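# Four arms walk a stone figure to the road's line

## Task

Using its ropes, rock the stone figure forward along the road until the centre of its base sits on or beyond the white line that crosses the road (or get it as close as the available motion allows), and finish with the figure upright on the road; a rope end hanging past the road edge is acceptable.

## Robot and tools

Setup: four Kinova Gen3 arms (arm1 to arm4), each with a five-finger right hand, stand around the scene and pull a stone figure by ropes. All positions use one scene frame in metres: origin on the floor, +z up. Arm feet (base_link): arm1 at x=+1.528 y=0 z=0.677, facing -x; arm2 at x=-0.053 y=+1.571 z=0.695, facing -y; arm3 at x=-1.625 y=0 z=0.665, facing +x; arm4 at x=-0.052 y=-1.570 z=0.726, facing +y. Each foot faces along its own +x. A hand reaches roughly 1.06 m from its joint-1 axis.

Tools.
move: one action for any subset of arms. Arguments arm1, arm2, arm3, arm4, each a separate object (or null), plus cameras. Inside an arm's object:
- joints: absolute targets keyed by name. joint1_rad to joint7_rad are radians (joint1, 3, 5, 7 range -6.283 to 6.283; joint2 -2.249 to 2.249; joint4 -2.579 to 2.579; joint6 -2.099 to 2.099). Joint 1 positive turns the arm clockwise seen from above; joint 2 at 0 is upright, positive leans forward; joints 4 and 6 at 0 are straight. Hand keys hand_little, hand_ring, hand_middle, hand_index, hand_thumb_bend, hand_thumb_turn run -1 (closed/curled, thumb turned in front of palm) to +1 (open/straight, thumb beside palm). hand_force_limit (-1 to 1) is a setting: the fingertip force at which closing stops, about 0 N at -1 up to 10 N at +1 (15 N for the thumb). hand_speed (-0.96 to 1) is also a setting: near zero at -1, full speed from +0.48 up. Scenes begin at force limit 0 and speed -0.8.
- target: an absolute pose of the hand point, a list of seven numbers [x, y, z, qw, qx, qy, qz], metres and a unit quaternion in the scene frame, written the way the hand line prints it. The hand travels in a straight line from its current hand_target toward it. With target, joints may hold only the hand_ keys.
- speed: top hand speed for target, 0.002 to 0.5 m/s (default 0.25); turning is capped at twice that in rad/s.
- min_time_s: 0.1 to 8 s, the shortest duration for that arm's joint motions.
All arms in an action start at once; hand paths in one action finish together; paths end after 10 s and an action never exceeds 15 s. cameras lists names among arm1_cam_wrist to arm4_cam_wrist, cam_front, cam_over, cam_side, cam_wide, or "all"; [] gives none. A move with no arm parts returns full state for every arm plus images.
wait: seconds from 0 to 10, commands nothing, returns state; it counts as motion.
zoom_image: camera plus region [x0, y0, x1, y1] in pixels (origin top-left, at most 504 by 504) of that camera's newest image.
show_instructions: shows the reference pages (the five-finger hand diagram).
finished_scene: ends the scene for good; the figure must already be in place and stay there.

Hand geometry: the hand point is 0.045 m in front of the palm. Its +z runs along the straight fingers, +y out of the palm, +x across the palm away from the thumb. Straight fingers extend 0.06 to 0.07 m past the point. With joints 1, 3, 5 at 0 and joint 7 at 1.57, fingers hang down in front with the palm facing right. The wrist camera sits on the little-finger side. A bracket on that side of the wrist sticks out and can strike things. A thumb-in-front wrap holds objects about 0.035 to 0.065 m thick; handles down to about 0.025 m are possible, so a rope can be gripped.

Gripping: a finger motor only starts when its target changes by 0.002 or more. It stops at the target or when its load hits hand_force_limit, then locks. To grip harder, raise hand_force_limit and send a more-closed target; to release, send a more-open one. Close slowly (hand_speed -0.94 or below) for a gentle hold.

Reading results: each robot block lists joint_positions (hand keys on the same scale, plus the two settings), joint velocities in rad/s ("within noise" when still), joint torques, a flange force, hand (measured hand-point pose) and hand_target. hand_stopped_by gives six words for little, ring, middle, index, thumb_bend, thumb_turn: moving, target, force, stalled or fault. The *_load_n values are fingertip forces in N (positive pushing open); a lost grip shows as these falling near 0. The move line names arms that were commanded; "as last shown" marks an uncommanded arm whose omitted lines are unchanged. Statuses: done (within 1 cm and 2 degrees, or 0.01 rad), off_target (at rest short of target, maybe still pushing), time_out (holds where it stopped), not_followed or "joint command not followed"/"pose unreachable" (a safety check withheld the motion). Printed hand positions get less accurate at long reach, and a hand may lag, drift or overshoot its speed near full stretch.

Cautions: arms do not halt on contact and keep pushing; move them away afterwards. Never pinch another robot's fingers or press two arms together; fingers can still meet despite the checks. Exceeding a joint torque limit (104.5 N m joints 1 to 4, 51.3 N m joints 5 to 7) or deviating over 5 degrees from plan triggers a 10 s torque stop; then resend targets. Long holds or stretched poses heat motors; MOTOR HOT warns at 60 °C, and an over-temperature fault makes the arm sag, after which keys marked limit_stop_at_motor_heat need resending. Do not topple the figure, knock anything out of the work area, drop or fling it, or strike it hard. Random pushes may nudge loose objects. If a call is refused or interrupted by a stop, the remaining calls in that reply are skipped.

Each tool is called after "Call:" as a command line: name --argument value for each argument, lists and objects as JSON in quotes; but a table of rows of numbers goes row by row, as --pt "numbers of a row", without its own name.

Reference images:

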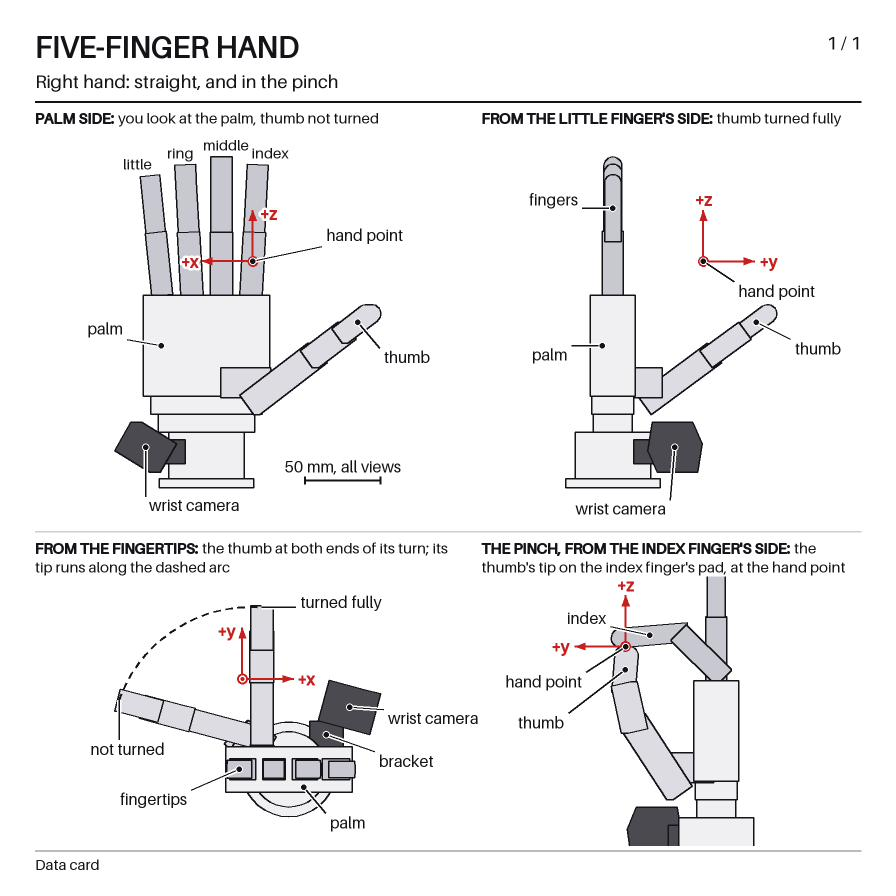

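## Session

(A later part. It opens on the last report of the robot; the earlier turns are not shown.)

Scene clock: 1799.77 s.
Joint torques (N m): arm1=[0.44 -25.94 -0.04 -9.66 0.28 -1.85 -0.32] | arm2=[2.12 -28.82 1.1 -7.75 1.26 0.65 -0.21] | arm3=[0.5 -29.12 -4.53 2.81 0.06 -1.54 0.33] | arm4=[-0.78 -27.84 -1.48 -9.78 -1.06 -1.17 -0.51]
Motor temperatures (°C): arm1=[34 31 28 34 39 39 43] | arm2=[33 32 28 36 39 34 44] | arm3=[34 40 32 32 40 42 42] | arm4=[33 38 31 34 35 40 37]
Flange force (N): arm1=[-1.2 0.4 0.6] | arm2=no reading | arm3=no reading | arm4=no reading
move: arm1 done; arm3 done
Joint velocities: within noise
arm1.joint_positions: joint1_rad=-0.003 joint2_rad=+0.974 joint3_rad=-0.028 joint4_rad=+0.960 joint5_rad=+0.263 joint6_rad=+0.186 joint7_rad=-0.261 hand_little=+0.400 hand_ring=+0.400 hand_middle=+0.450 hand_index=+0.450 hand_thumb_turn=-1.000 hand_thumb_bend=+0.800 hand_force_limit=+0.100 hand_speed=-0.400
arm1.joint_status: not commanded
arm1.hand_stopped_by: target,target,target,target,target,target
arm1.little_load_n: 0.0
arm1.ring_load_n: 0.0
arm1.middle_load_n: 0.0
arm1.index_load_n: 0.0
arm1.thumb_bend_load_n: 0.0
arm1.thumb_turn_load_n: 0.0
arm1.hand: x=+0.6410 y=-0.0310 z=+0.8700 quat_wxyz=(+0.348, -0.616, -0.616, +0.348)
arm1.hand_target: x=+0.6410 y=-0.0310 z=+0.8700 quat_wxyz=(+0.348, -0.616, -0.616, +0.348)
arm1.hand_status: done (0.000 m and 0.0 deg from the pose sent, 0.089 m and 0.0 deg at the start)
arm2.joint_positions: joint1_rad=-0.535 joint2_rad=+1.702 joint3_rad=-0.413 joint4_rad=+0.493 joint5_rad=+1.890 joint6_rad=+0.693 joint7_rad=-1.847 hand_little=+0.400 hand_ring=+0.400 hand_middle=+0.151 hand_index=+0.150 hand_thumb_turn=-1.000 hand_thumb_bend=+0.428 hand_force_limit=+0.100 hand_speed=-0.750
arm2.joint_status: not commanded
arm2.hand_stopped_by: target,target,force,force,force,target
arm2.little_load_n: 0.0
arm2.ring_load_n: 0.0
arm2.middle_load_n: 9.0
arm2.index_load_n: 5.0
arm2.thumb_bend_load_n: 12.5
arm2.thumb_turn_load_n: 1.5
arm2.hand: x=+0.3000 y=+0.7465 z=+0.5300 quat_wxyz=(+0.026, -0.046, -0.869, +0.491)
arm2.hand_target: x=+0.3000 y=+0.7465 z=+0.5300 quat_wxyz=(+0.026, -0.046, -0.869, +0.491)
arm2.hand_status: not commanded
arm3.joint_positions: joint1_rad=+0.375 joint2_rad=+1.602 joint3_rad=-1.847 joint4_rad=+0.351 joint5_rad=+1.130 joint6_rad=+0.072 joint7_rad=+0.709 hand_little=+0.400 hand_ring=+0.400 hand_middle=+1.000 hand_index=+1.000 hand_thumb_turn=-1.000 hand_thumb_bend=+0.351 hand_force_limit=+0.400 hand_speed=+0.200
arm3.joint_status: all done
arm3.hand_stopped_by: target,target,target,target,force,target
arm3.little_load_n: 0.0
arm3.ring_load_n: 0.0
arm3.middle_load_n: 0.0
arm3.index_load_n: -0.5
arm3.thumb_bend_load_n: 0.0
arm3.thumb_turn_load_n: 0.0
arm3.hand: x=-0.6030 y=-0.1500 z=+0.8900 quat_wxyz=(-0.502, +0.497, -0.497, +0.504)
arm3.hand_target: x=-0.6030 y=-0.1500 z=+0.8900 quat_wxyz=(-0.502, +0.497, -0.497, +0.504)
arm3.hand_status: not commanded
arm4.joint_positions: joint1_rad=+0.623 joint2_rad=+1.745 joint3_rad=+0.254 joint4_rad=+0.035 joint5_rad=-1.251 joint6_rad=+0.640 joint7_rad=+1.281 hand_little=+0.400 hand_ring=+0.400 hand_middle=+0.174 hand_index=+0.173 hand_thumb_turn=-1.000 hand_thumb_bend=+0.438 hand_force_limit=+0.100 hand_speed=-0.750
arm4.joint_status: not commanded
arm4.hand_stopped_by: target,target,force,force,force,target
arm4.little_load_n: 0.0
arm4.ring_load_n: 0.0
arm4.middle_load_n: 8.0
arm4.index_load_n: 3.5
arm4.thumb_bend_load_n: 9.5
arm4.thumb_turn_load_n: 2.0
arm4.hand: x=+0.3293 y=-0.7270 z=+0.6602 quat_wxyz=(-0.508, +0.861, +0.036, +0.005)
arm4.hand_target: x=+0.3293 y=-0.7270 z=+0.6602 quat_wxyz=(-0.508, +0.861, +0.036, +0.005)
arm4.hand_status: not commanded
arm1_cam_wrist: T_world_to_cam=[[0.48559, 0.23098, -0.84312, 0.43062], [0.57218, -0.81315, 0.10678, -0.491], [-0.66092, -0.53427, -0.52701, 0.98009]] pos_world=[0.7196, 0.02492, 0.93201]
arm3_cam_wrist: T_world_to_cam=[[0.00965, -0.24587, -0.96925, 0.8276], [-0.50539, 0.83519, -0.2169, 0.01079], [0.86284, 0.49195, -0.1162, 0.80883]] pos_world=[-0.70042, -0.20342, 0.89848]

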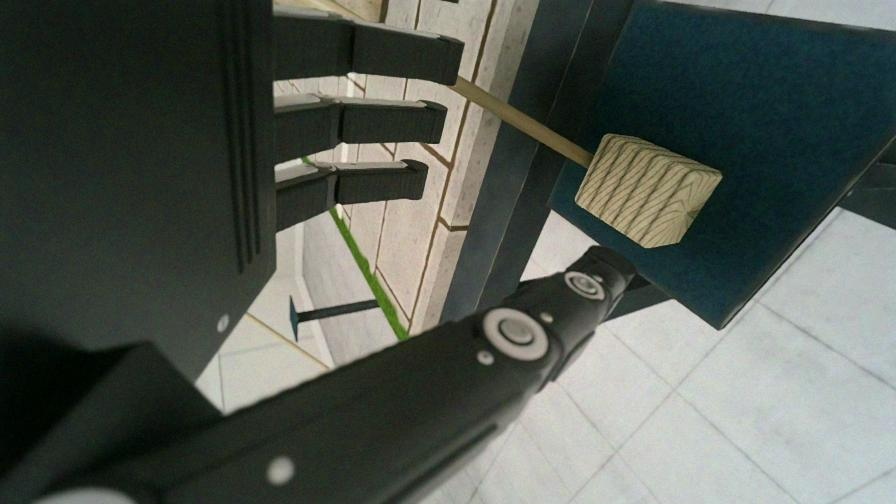

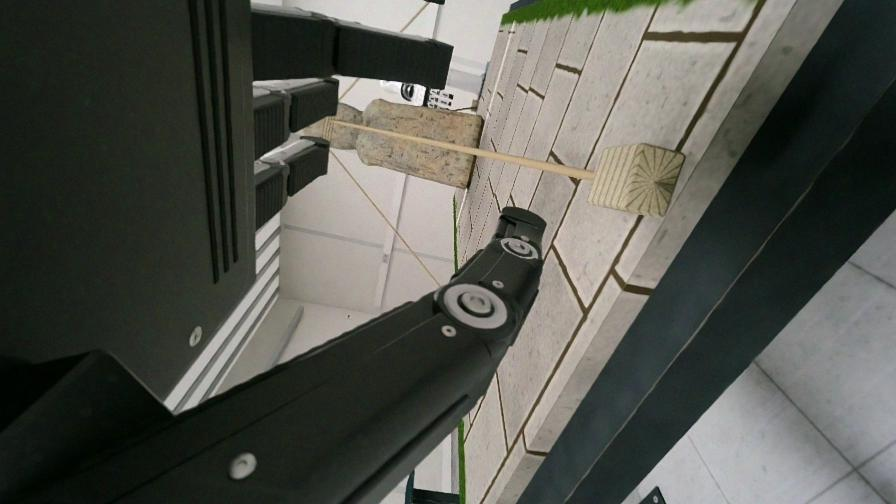

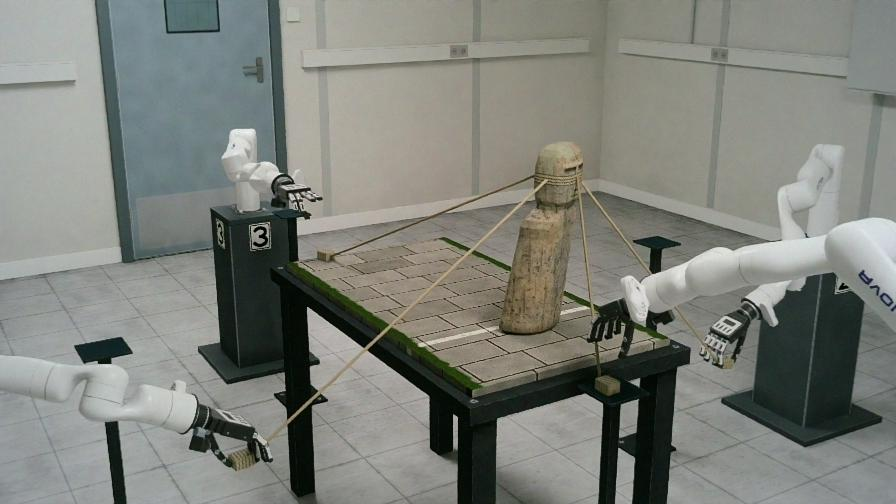

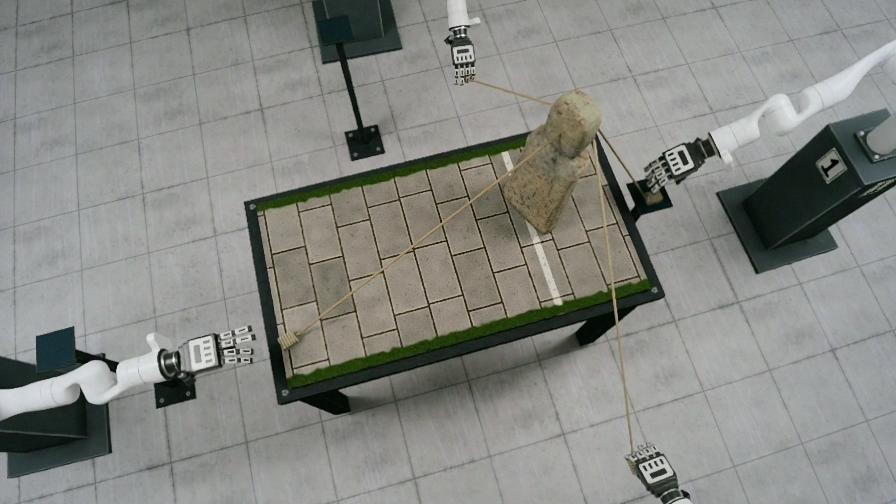

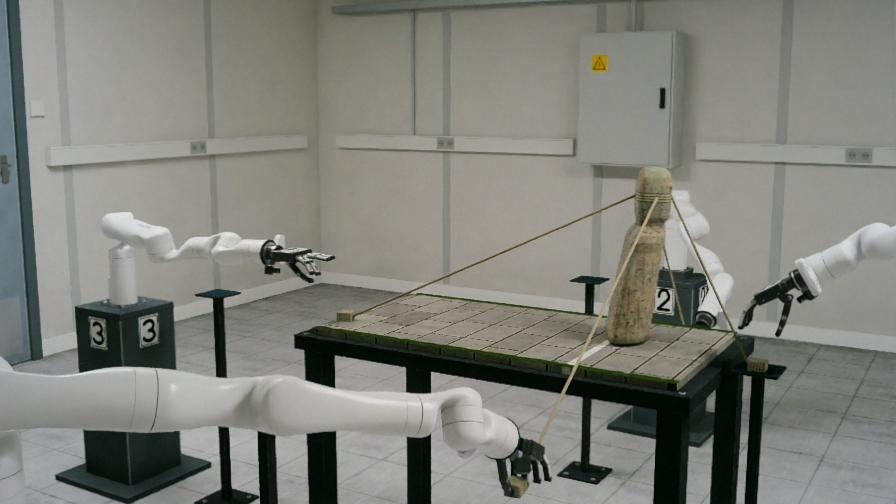

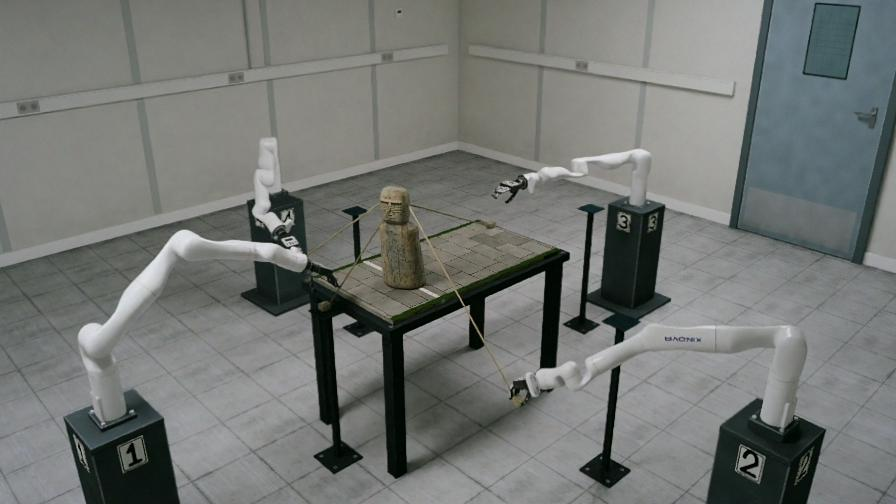

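Call:
move --arm2 '{"joints": {"hand_speed": 0, "hand_index": 0.9, "hand_middle": 0.9}}' --arm1 '{"target": [0.76, -0.031, 0.930, 0.348, -0.6157, -0.6157, 0.348], "speed": 0.25}' --cameras '["arm2_cam_wrist", "cam_front", "cam_over", "cam_side", "cam_wide"]'

Scene clock: 1819.20 s.
Joint torques (N m): arm1=[0.41 -20.78 0.38 -9.11 0.2 -1.87 -0.32] | arm2=[2.1 -28.6 1.04 -7.65 1.23 0.64 -0.21] | arm3=[0.49 -29.12 -4.48 2.81 -0.03 -1.58 0.31] | arm4=[-0.89 -27.89 -1.53 -9.88 -1.07 -1.19 -0.56]
Motor temperatures (°C): arm1=[34 31 28 34 39 39 43] | arm2=[33 32 28 36 39 34 44] | arm3=[34 41 32 32 40 42 42] | arm4=[33 38 31 34 35 40 37]
Flange force (N): arm1=[-2.3 0.9 0.4] | arm2=no reading | arm3=no reading | arm4=no reading
move: arm1 done; arm2 done
Joint velocities: within noise
arm1.joint_positions: joint1_rad=-0.061 joint2_rad=+0.634 joint3_rad=+0.065 joint4_rad=+1.453 joint5_rad=+0.264 joint6_rad=+0.030 joint7_rad=-0.315 hand_little=+0.400 hand_ring=+0.400 hand_middle=+0.450 hand_index=+0.450 hand_thumb_turn=-1.000 hand_thumb_bend=+0.800 hand_force_limit=+0.100 hand_speed=-0.400
arm1.joint_status: not commanded
arm1.hand_stopped_by: target,target,target,target,target,target
arm1.little_load_n: 0.0
arm1.ring_load_n: -0.5
arm1.middle_load_n: 0.0
arm1.index_load_n: 0.0
arm1.thumb_bend_load_n: 0.0
arm1.thumb_turn_load_n: 0.5
arm1.hand: x=+0.7600 y=-0.0310 z=+0.9300 quat_wxyz=(+0.348, -0.616, -0.616, +0.348)
arm1.hand_target: x=+0.7600 y=-0.0310 z=+0.9300 quat_wxyz=(+0.348, -0.616, -0.616, +0.348)
arm1.hand_status: done (0.000 m and 0.0 deg from the pose sent, 0.133 m and 0.0 deg at the start)
arm2.joint_positions: joint1_rad=-0.535 joint2_rad=+1.702 joint3_rad=-0.413 joint4_rad=+0.493 joint5_rad=+1.890 joint6_rad=+0.693 joint7_rad=-1.847 hand_little=+0.400 hand_ring=+0.400 hand_middle=+0.900 hand_index=+0.900 hand_thumb_turn=-1.000 hand_thumb_bend=+0.425 hand_force_limit=+0.100 hand_speed=+0.000
arm2.joint_status: all done
arm2.hand_stopped_by: target,target,target,target,force,target
arm2.little_load_n: 0.0
arm2.ring_load_n: 0.0
arm2.middle_load_n: -0.5
arm2.index_load_n: 0.0
arm2.thumb_bend_load_n: 0.0
arm2.thumb_turn_load_n: 0.0
arm2.hand: x=+0.3000 y=+0.7465 z=+0.5300 quat_wxyz=(+0.026, -0.046, -0.869, +0.491)
arm2.hand_target: x=+0.3000 y=+0.7465 z=+0.5300 quat_wxyz=(+0.026, -0.046, -0.869, +0.491)
arm2.hand_status: not commanded
arm3.joint_positions: joint1_rad=+0.375 joint2_rad=+1.602 joint3_rad=-1.847 joint4_rad=+0.351 joint5_rad=+1.130 joint6_rad=+0.072 joint7_rad=+0.709 hand_little=+0.400 hand_ring=+0.400 hand_middle=+1.000 hand_index=+1.000 hand_thumb_turn=-1.000 hand_thumb_bend=+0.351 hand_force_limit=+0.400 hand_speed=+0.200
arm3.joint_status: not commanded
arm3.hand_stopped_by: target,target,target,target,force,target
arm3.little_load_n: 0.0
arm3.ring_load_n: 0.0
arm3.middle_load_n: 0.0
arm3.index_load_n: 0.0
arm3.thumb_bend_load_n: 0.5
arm3.thumb_turn_load_n: 0.0
arm3.hand: x=-0.6030 y=-0.1500 z=+0.8900 quat_wxyz=(-0.502, +0.497, -0.497, +0.504)
arm3.hand_target: x=-0.6030 y=-0.1500 z=+0.8900 quat_wxyz=(-0.502, +0.497, -0.497, +0.504)
arm3.hand_status: not commanded
arm4.joint_positions: joint1_rad=+0.623 joint2_rad=+1.745 joint3_rad=+0.254 joint4_rad=+0.035 joint5_rad=-1.251 joint6_rad=+0.640 joint7_rad=+1.281 hand_little=+0.400 hand_ring=+0.400 hand_middle=+0.174 hand_index=+0.173 hand_thumb_turn=-1.000 hand_thumb_bend=+0.438 hand_force_limit=+0.100 hand_speed=-0.750
arm4.joint_status: not commanded
arm4.hand_stopped_by: target,target,force,force,force,target
arm4.little_load_n: 0.0
arm4.ring_load_n: 0.0
arm4.middle_load_n: 8.5
arm4.index_load_n: 3.5
arm4.thumb_bend_load_n: 9.5
arm4.thumb_turn_load_n: 2.0
arm4.hand: x=+0.3293 y=-0.7270 z=+0.6602 quat_wxyz=(-0.508, +0.861, +0.036, +0.005)
arm4.hand_target: x=+0.3293 y=-0.7270 z=+0.6602 quat_wxyz=(-0.508, +0.861, +0.036, +0.005)
arm4.hand_status: not commanded
arm2_cam_wrist: T_world_to_cam=[[-0.20185, 0.51486, -0.83317, 0.11989], [0.87611, 0.4752, 0.0814, -0.66526], [0.43783, -0.71352, -0.54699, 0.80687]] pos_world=[0.25376, 0.83011, 0.59539]

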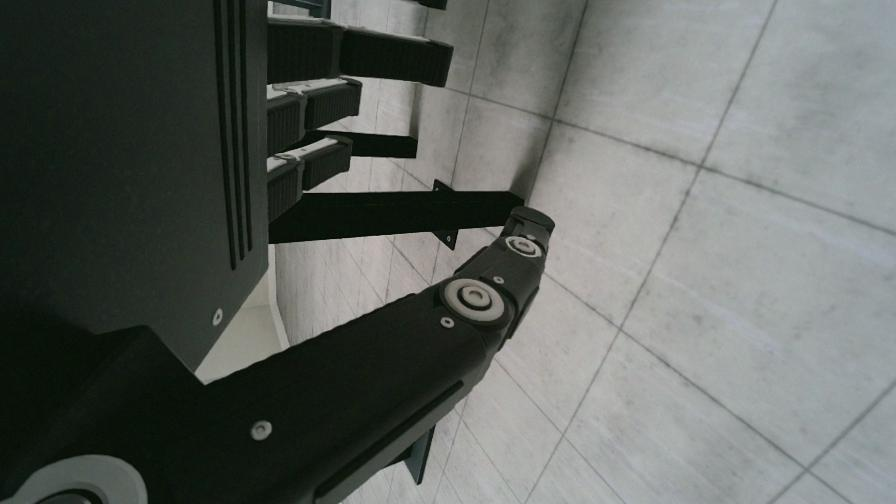

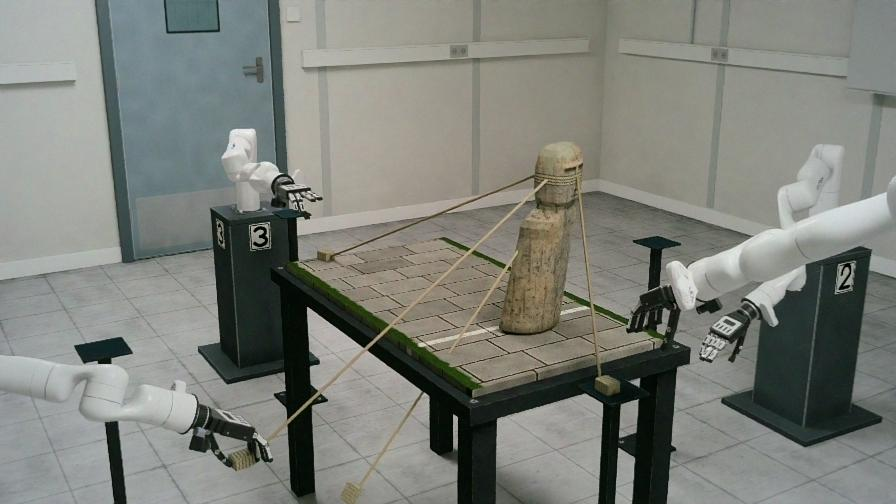

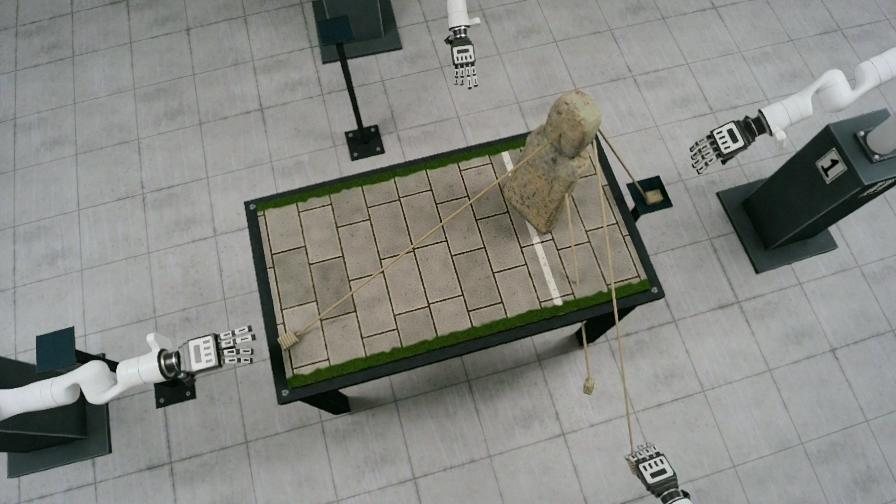

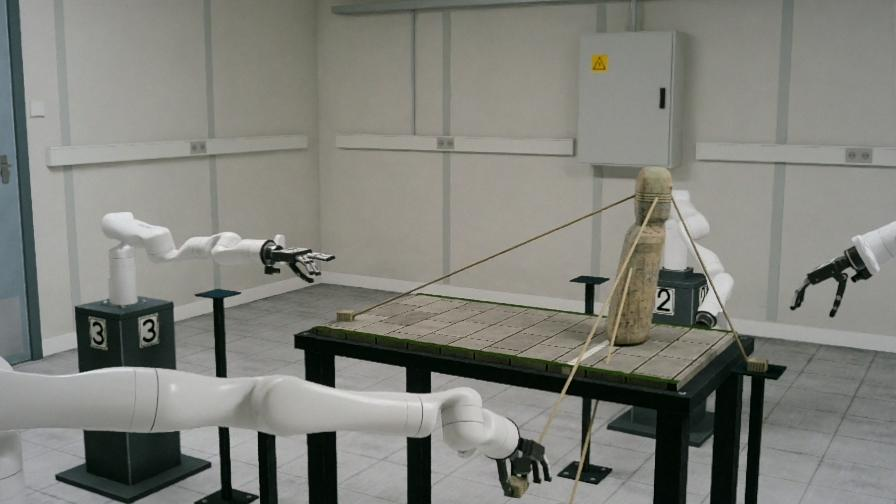

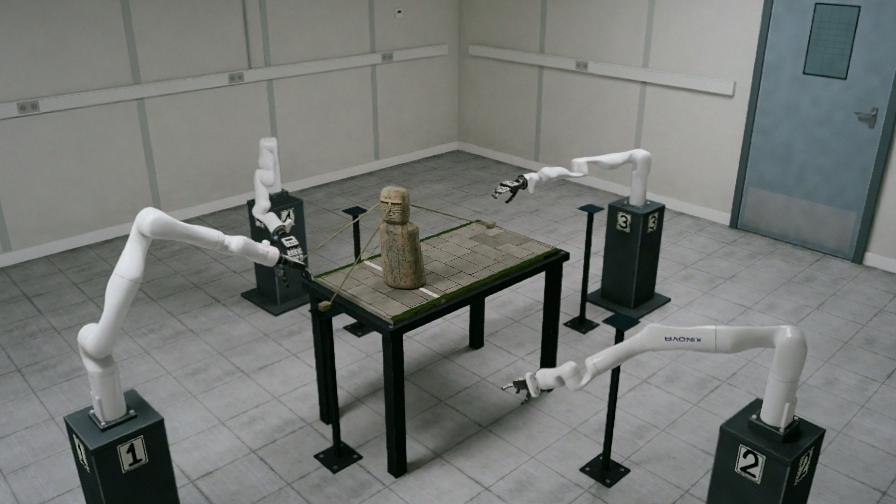

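Call:
move --arm2 '{"target": [0.28, 0.93, 0.62, 0.02575, -0.0456, -0.8695, 0.4915], "speed": 0.3}' --cameras '["cam_front", "cam_over"]'

Call:
wait --seconds 10 --cameras '["cam_front", "cam_over", "cam_side"]'

Scene clock: 1825.80 s.
Joint torques (N m): arm1=[0.34 -20.69 0.47 -8.95 0.16 -1.87 -0.29] | arm2=[2.13 -23.77 -0.29 -4.43 1 1.8 -0.21] | arm3=[0.44 -29.11 -4.48 2.9 0.02 -1.56 0.33] | arm4=[-0.87 -28.07 -1.39 -9.67 -1.03 -1.18 -0.49]
Motor temperatures (°C): arm1=[34 31 28 34 39 39 43] | arm2=[33 33 28 36 39 34 44] | arm3=[34 41 32 32 40 42 42] | arm4=[33 39 31 34 35 40 37]
Flange force (N): arm1=[-1.7 0.1 0.7] | arm2=[-4.3 2.6 -0.4] | arm3=no reading | arm4=no reading
move: arm2 done
Joint velocities: within noise
arm1: as last shown
arm1.ring_load_n: 0.0
arm2.joint_positions: joint1_rad=-0.556 joint2_rad=+1.244 joint3_rad=-0.384 joint4_rad=+1.537 joint5_rad=+2.159 joint6_rad=+1.058 joint7_rad=-2.535 hand_little=+0.400 hand_ring=+0.400 hand_middle=+0.900 hand_index=+0.900 hand_thumb_turn=-1.000 hand_thumb_bend=+0.425 hand_force_limit=+0.100 hand_speed=+0.000
arm2.joint_status: not commanded
arm2.hand_stopped_by: target,target,target,target,force,target
arm2.little_load_n: 0.0
arm2.ring_load_n: 0.0
arm2.middle_load_n: 0.0
arm2.index_load_n: 0.0
arm2.thumb_bend_load_n: 0.0
arm2.thumb_turn_load_n: 0.0
arm2.hand: x=+0.2800 y=+0.9300 z=+0.6200 quat_wxyz=(+0.026, -0.046, -0.869, +0.491)
arm2.hand_target: x=+0.2800 y=+0.9300 z=+0.6200 quat_wxyz=(+0.026, -0.046, -0.869, +0.491)
arm2.hand_status: done (0.000 m and 0.0 deg from the pose sent, 0.205 m and 0.0 deg at the start; pose on its path clipped on 6 of 45 steps)
arm3.joint_positions: joint1_rad=+0.375 joint2_rad=+1.602 joint3_rad=-1.847 joint4_rad=+0.351 joint5_rad=+1.130 joint6_rad=+0.072 joint7_rad=+0.709 hand_little=+0.400 hand_ring=+0.400 hand_middle=+1.000 hand_index=+1.000 hand_thumb_turn=-1.000 hand_thumb_bend=+0.351 hand_force_limit=+0.400 hand_speed=+0.200
arm3.joint_status: not commanded
arm3.hand_stopped_by: target,target,target,target,force,target
arm3.little_load_n: 0.0
arm3.ring_load_n: 0.0
arm3.middle_load_n: 0.0
arm3.index_load_n: 0.0
arm3.thumb_bend_load_n: 0.0
arm3.thumb_turn_load_n: 0.0
arm3.hand: x=-0.6030 y=-0.1500 z=+0.8900 quat_wxyz=(-0.502, +0.497, -0.497, +0.504)
arm3.hand_target: x=-0.6030 y=-0.1500 z=+0.8900 quat_wxyz=(-0.502, +0.497, -0.497, +0.504)
arm3.hand_status: not commanded
arm4.joint_positions: joint1_rad=+0.623 joint2_rad=+1.745 joint3_rad=+0.254 joint4_rad=+0.035 joint5_rad=-1.251 joint6_rad=+0.640 joint7_rad=+1.281 hand_little=+0.400 hand_ring=+0.400 hand_middle=+0.174 hand_index=+0.173 hand_thumb_turn=-1.000 hand_thumb_bend=+0.438 hand_force_limit=+0.100 hand_speed=-0.750
arm4.joint_status: not commanded
arm4.hand_stopped_by: target,target,force,force,force,target
arm4.little_load_n: -0.5
arm4.ring_load_n: 0.0
arm4.middle_load_n: 8.5
arm4.index_load_n: 3.5
arm4.thumb_bend_load_n: 9.5
arm4.thumb_turn_load_n: 2.5
arm4.hand: x=+0.3293 y=-0.7270 z=+0.6602 quat_wxyz=(-0.508, +0.861, +0.036, +0.005)
arm4.hand_target: x=+0.3293 y=-0.7270 z=+0.6602 quat_wxyz=(-0.508, +0.861, +0.036, +0.005)
arm4.hand_status: not commanded

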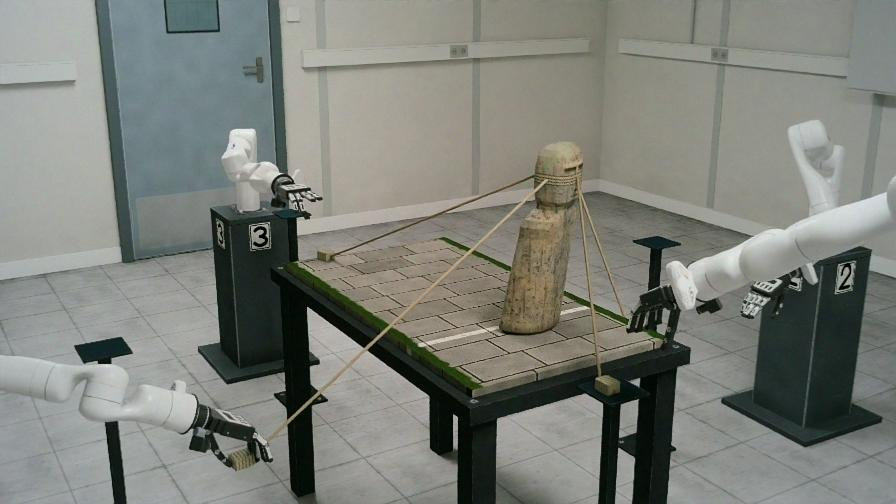

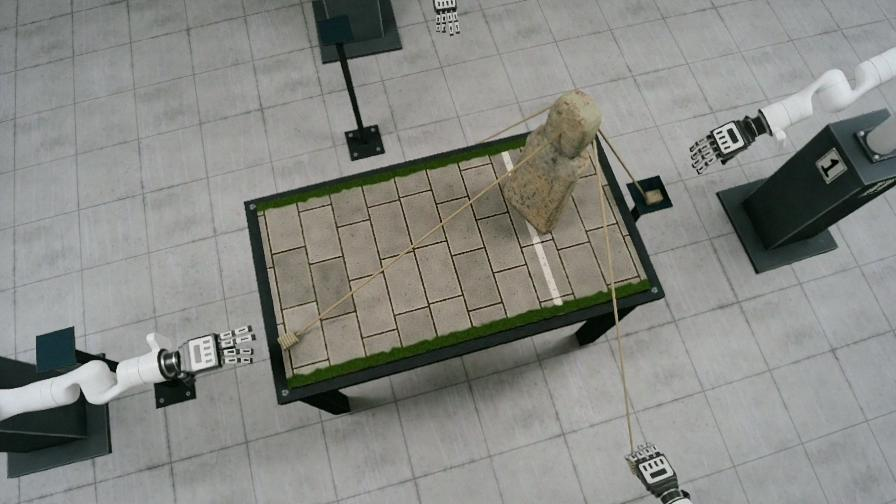

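Scene clock: 1835.80 s.
Joint torques (N m): arm1=[0.62 -20.62 0.41 -9.08 0.18 -1.89 -0.27] | arm2=[2.13 -23.77 -0.31 -4.42 1 1.79 -0.22] | arm3=[0.45 -29.24 -4.52 2.77 0.05 -1.58 0.29] | arm4=[-0.91 -27.95 -1.49 -9.72 -1.04 -1.19 -0.54]
Motor temperatures (°C): arm1=[34 31 28 34 39 39 43] | arm2=[33 33 28 36 39 34 44] | arm3=[34 42 32 32 40 42 42] | arm4=[33 39 31 34 35 40 37]
Flange force (N): arm1=[-3.1 1.0 0.1] | arm2=[-4.3 2.6 -0.3] | arm3=no reading | arm4=no reading
Joint velocities: within noise
arm1.joint_positions: joint1_rad=-0.061 joint2_rad=+0.634 joint3_rad=+0.065 joint4_rad=+1.453 joint5_rad=+0.264 joint6_rad=+0.030 joint7_rad=-0.315 hand_little=+0.400 hand_ring=+0.400 hand_middle=+0.450 hand_index=+0.450 hand_thumb_turn=-1.000 hand_thumb_bend=+0.800 hand_force_limit=+0.100 hand_speed=-0.400
arm1.joint_status: not commanded
arm1.hand_stopped_by: target,target,target,target,target,target
arm1.little_load_n: 0.0
arm1.ring_load_n: 0.0
arm1.middle_load_n: 0.0
arm1.index_load_n: 0.0
arm1.thumb_bend_load_n: 0.0
arm1.thumb_turn_load_n: 0.0
arm1.hand: x=+0.7600 y=-0.0310 z=+0.9300 quat_wxyz=(+0.348, -0.616, -0.616, +0.348)
arm1.hand_target: x=+0.7600 y=-0.0310 z=+0.9300 quat_wxyz=(+0.348, -0.616, -0.616, +0.348)
arm1.hand_status: not commanded
arm2.joint_positions: joint1_rad=-0.556 joint2_rad=+1.244 joint3_rad=-0.384 joint4_rad=+1.537 joint5_rad=+2.159 joint6_rad=+1.058 joint7_rad=-2.535 hand_little=+0.400 hand_ring=+0.400 hand_middle=+0.900 hand_index=+0.900 hand_thumb_turn=-1.000 hand_thumb_bend=+0.425 hand_force_limit=+0.100 hand_speed=+0.000
arm2.joint_status: not commanded
arm2.hand_stopped_by: target,target,target,target,force,target
arm2.little_load_n: 0.0
arm2.ring_load_n: 0.0
arm2.middle_load_n: 0.0
arm2.index_load_n: 0.0
arm2.thumb_bend_load_n: 0.0
arm2.thumb_turn_load_n: 0.0
arm2.hand: x=+0.2800 y=+0.9300 z=+0.6200 quat_wxyz=(+0.026, -0.046, -0.869, +0.491)
arm2.hand_target: x=+0.2800 y=+0.9300 z=+0.6200 quat_wxyz=(+0.026, -0.046, -0.869, +0.491)
arm2.hand_status: done (0.000 m and 0.0 deg from the pose sent, 0.205 m and 0.0 deg at the start; pose on its path clipped on 6 of 45 steps)
arm3.joint_positions: joint1_rad=+0.375 joint2_rad=+1.602 joint3_rad=-1.847 joint4_rad=+0.351 joint5_rad=+1.130 joint6_rad=+0.072 joint7_rad=+0.709 hand_little=+0.400 hand_ring=+0.400 hand_middle=+1.000 hand_index=+1.000 hand_thumb_turn=-1.000 hand_thumb_bend=+0.351 hand_force_limit=+0.400 hand_speed=+0.200
arm3.joint_status: not commanded
arm3.hand_stopped_by: target,target,target,target,force,target
arm3.little_load_n: 0.0
arm3.ring_load_n: 0.0
arm3.middle_load_n: 0.0
arm3.index_load_n: 0.0
arm3.thumb_bend_load_n: 0.0
arm3.thumb_turn_load_n: 0.0
arm3.hand: x=-0.6030 y=-0.1500 z=+0.8900 quat_wxyz=(-0.502, +0.497, -0.497, +0.504)
arm3.hand_target: x=-0.6030 y=-0.1500 z=+0.8900 quat_wxyz=(-0.502, +0.497, -0.497, +0.504)
arm3.hand_status: not commanded
arm4.joint_positions: joint1_rad=+0.623 joint2_rad=+1.745 joint3_rad=+0.254 joint4_rad=+0.035 joint5_rad=-1.251 joint6_rad=+0.640 joint7_rad=+1.281 hand_little=+0.400 hand_ring=+0.400 hand_middle=+0.174 hand_index=+0.173 hand_thumb_turn=-1.000 hand_thumb_bend=+0.438 hand_force_limit=+0.100 hand_speed=-0.750
arm4.joint_status: not commanded
arm4.hand_stopped_by: target,target,force,force,force,target
arm4.little_load_n: 0.0
arm4.ring_load_n: 0.0
arm4.middle_load_n: 8.5
arm4.index_load_n: 3.5
arm4.thumb_bend_load_n: 9.5
arm4.thumb_turn_load_n: 2.0
arm4.hand: x=+0.3293 y=-0.7270 z=+0.6602 quat_wxyz=(-0.508, +0.861, +0.036, +0.005)
arm4.hand_target: x=+0.3293 y=-0.7270 z=+0.6602 quat_wxyz=(-0.508, +0.861, +0.036, +0.005)
arm4.hand_status: not commanded
wait: 10.00 s; at rest by 0.27 s

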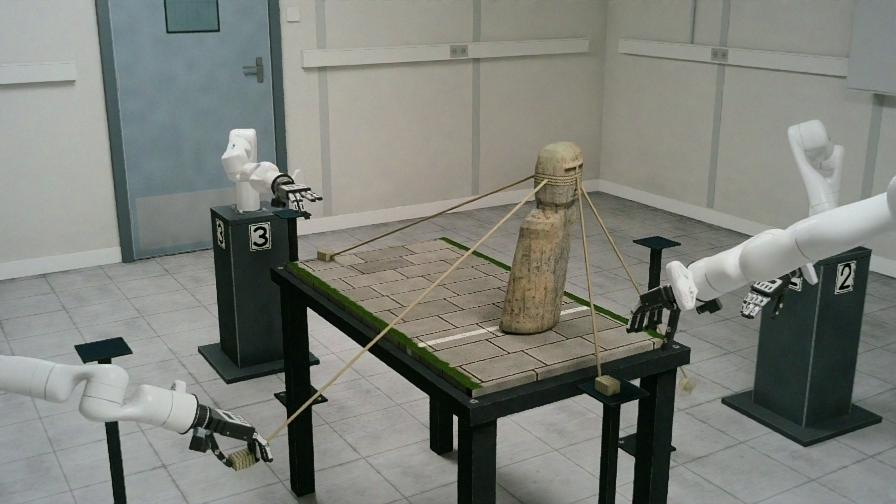

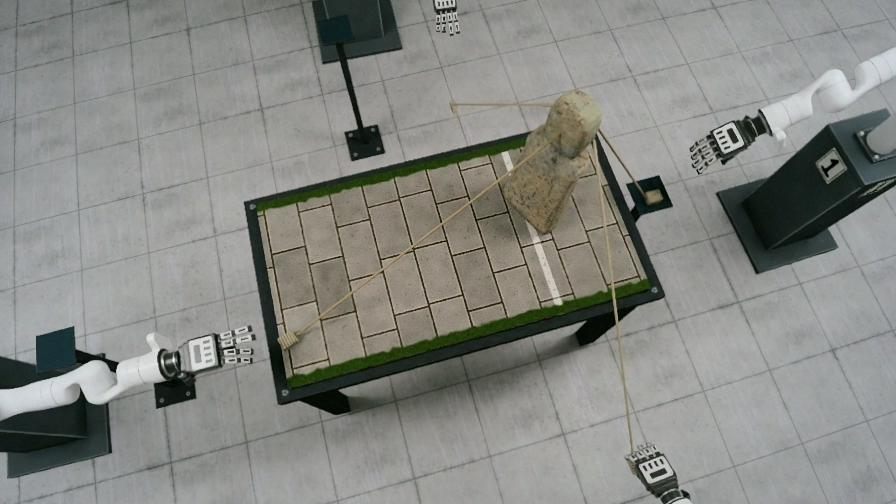

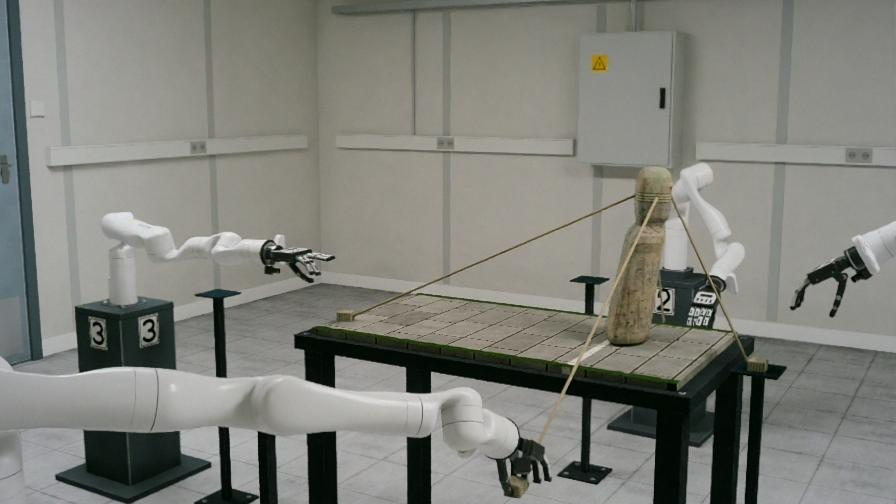

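Call:
move --arm4 '{"joints": {"hand_speed": 0, "hand_index": 0.9, "hand_middle": 0.9}}'

Call:
move --arm4 '{"target": [0.31, -0.92, 0.72, 0.4914, -0.8694, -0.0494, 0.0279], "speed": 0.3}' --cameras '["cam_front", "cam_over", "cam_side", "cam_wide"]'

Scene clock: 1849.20 s.
Joint torques (N m): arm1=[0.48 -20.56 0.39 -9.04 0.17 -1.87 -0.25] | arm2=[2.12 -23.79 -0.3 -4.43 0.99 1.81 -0.21] | arm3=[0.55 -29.1 -4.55 2.75 0.04 -1.62 0.32] | arm4=[-0.8 -27.73 -1.46 -9.69 -1.06 -1.08 -0.55]
Motor temperatures (°C): arm1=[34 32 28 34 39 39 43] | arm2=[33 33 28 36 39 34 44] | arm3=[34 42 32 32 40 42 42] | arm4=[33 39 31 34 35 40 37]
Flange force (N): arm1=[-2.6 0.8 0.1] | arm2=[-4.3 2.6 -0.3] | arm3=no reading | arm4=no reading
move: arm4 done
Joint velocities: within noise
arm1, arm2: as last shown
arm1.little_load_n: -0.5
arm1.middle_load_n: -0.5
arm3.joint_positions: joint1_rad=+0.375 joint2_rad=+1.602 joint3_rad=-1.847 joint4_rad=+0.351 joint5_rad=+1.130 joint6_rad=+0.072 joint7_rad=+0.709 hand_little=+0.400 hand_ring=+0.400 hand_middle=+1.000 hand_index=+1.000 hand_thumb_turn=-1.000 hand_thumb_bend=+0.351 hand_force_limit=+0.400 hand_speed=+0.200
arm3.joint_status: not commanded
arm3.hand_stopped_by: target,target,target,target,force,target
arm3.little_load_n: 0.0
arm3.ring_load_n: 0.0
arm3.middle_load_n: 0.0
arm3.index_load_n: -0.5
arm3.thumb_bend_load_n: 0.0
arm3.thumb_turn_load_n: 0.0
arm3.hand: x=-0.6030 y=-0.1500 z=+0.8900 quat_wxyz=(-0.502, +0.497, -0.497, +0.504)
arm3.hand_target: x=-0.6030 y=-0.1500 z=+0.8900 quat_wxyz=(-0.502, +0.497, -0.497, +0.504)
arm3.hand_status: not commanded
arm4.joint_positions: joint1_rad=+0.623 joint2_rad=+1.745 joint3_rad=+0.254 joint4_rad=+0.035 joint5_rad=-1.251 joint6_rad=+0.640 joint7_rad=+1.281 hand_little=+0.400 hand_ring=+0.400 hand_middle=+0.900 hand_index=+0.900 hand_thumb_turn=-1.000 hand_thumb_bend=+0.436 hand_force_limit=+0.100 hand_speed=+0.000
arm4.joint_status: all done
arm4.hand_stopped_by: target,target,target,target,force,target
arm4.little_load_n: 0.0
arm4.ring_load_n: 0.0
arm4.middle_load_n: 0.0
arm4.index_load_n: 0.0
arm4.thumb_bend_load_n: 0.0
arm4.thumb_turn_load_n: 0.0
arm4.hand: x=+0.3293 y=-0.7270 z=+0.6602 quat_wxyz=(-0.508, +0.861, +0.036, +0.005)
arm4.hand_target: x=+0.3293 y=-0.7270 z=+0.6602 quat_wxyz=(-0.508, +0.861, +0.036, +0.005)
arm4.hand_status: not commanded
pictures: none

Scene clock: 1851.17 s.
Joint torques (N m): arm1=[0.53 -20.63 0.4 -9.16 0.17 -1.81 -0.3] | arm2=[2.11 -23.76 -0.29 -4.41 1 1.78 -0.2] | arm3=[0.48 -29.23 -4.5 2.83 0.03 -1.56 0.3] | arm4=[-0.73 -23.39 -2.1 -6.64 -0.8 0.99 -0.53]
Motor temperatures (°C): arm1=[34 32 28 34 39 39 43] | arm2=[33 33 28 36 39 34 44] | arm3=[34 42 32 32 40 42 42] | arm4=[33 39 31 34 35 40 37]
Flange force (N): arm1=[-2.7 1.4 -0.1] | arm2=[-4.3 2.6 -0.3] | arm3=no reading | arm4=[-2.1 2.2 -2.6]
move: arm4 done
Joint velocities: within noise
arm1, arm2: as last shown
arm1.little_load_n: 0.0
arm1.middle_load_n: 0.0
arm3.joint_positions: joint1_rad=+0.375 joint2_rad=+1.602 joint3_rad=-1.847 joint4_rad=+0.351 joint5_rad=+1.130 joint6_rad=+0.072 joint7_rad=+0.709 hand_little=+0.400 hand_ring=+0.400 hand_middle=+1.000 hand_index=+1.000 hand_thumb_turn=-1.000 hand_thumb_bend=+0.351 hand_force_limit=+0.400 hand_speed=+0.200
arm3.joint_status: not commanded
arm3.hand_stopped_by: target,target,target,target,force,target
arm3.little_load_n: 0.0
arm3.ring_load_n: 0.0
arm3.middle_load_n: 0.0
arm3.index_load_n: 0.0
arm3.thumb_bend_load_n: 0.0
arm3.thumb_turn_load_n: 0.0
arm3.hand: x=-0.6030 y=-0.1500 z=+0.8900 quat_wxyz=(-0.502, +0.497, -0.497, +0.504)
arm3.hand_target: x=-0.6030 y=-0.1500 z=+0.8900 quat_wxyz=(-0.502, +0.497, -0.497, +0.504)
arm3.hand_status: not commanded
arm4.joint_positions: joint1_rad=+0.819 joint2_rad=+1.145 joint3_rad=-0.033 joint4_rad=+1.299 joint5_rad=-1.700 joint6_rad=+0.695 joint7_rad=+2.325 hand_little=+0.400 hand_ring=+0.400 hand_middle=+0.900 hand_index=+0.900 hand_thumb_turn=-1.000 hand_thumb_bend=+0.436 hand_force_limit=+0.100 hand_speed=+0.000
arm4.joint_status: not commanded
arm4.hand_stopped_by: target,target,target,target,force,target
arm4.little_load_n: 0.0
arm4.ring_load_n: 0.0
arm4.middle_load_n: 0.0
arm4.index_load_n: 0.0
arm4.thumb_bend_load_n: 0.0
arm4.thumb_turn_load_n: 0.0
arm4.hand: x=+0.3100 y=-0.9200 z=+0.7200 quat_wxyz=(-0.491, +0.869, +0.049, -0.028)
arm4.hand_target: x=+0.3100 y=-0.9200 z=+0.7200 quat_wxyz=(-0.491, +0.869, +0.049, -0.028)
arm4.hand_status: done (0.000 m and 0.0 deg from the pose sent, 0.203 m and 4.6 deg at the start; pose on its path clipped on 4 of 59 steps)

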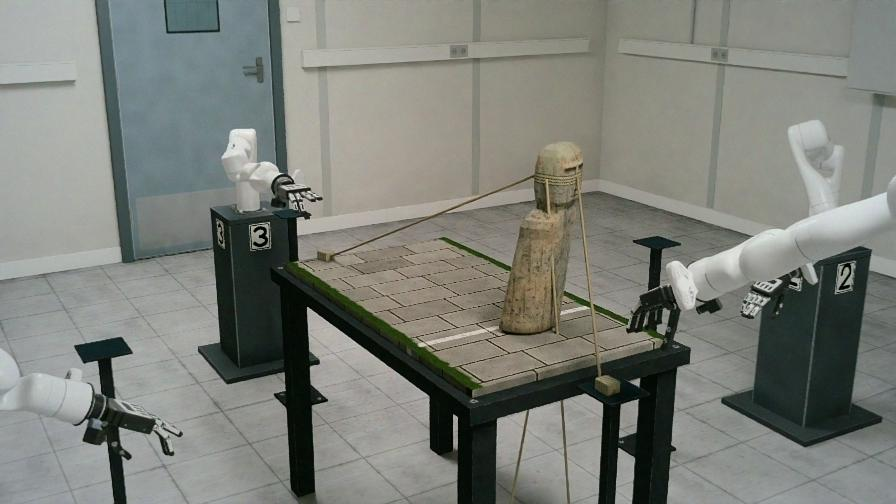

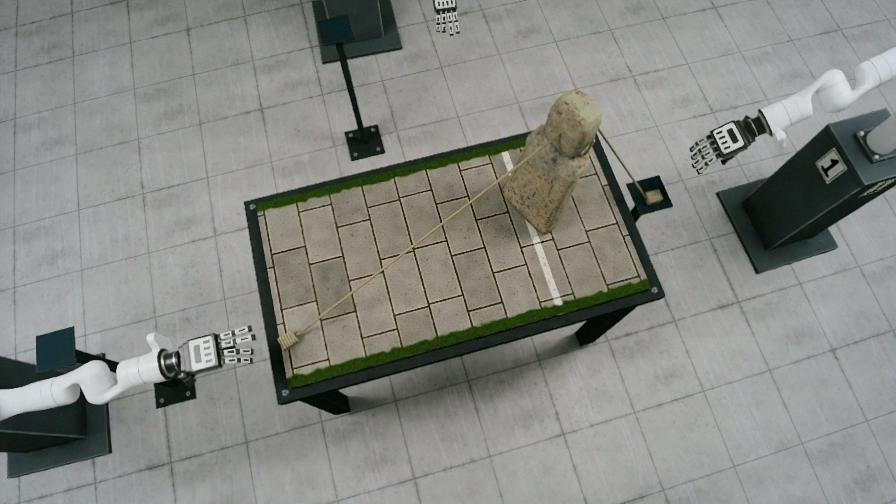

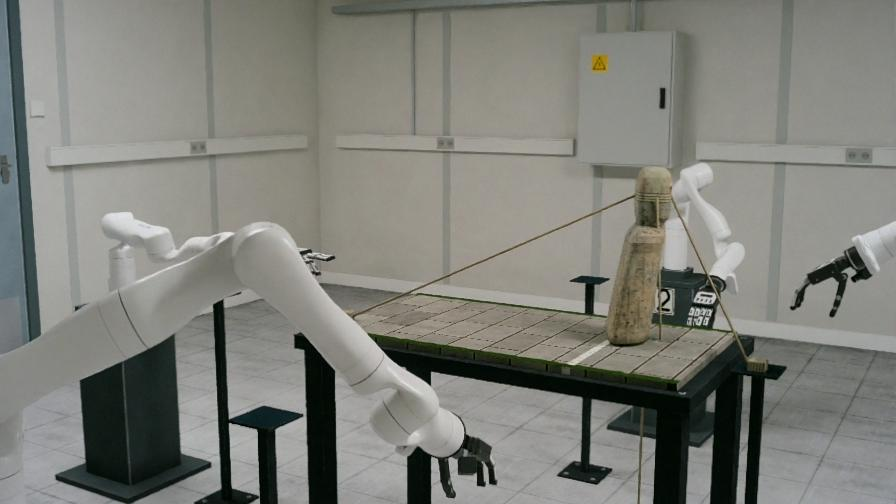

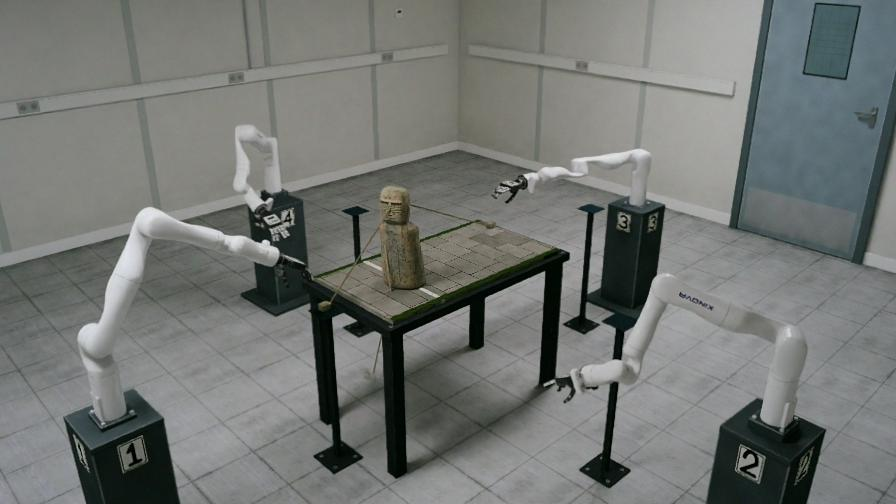

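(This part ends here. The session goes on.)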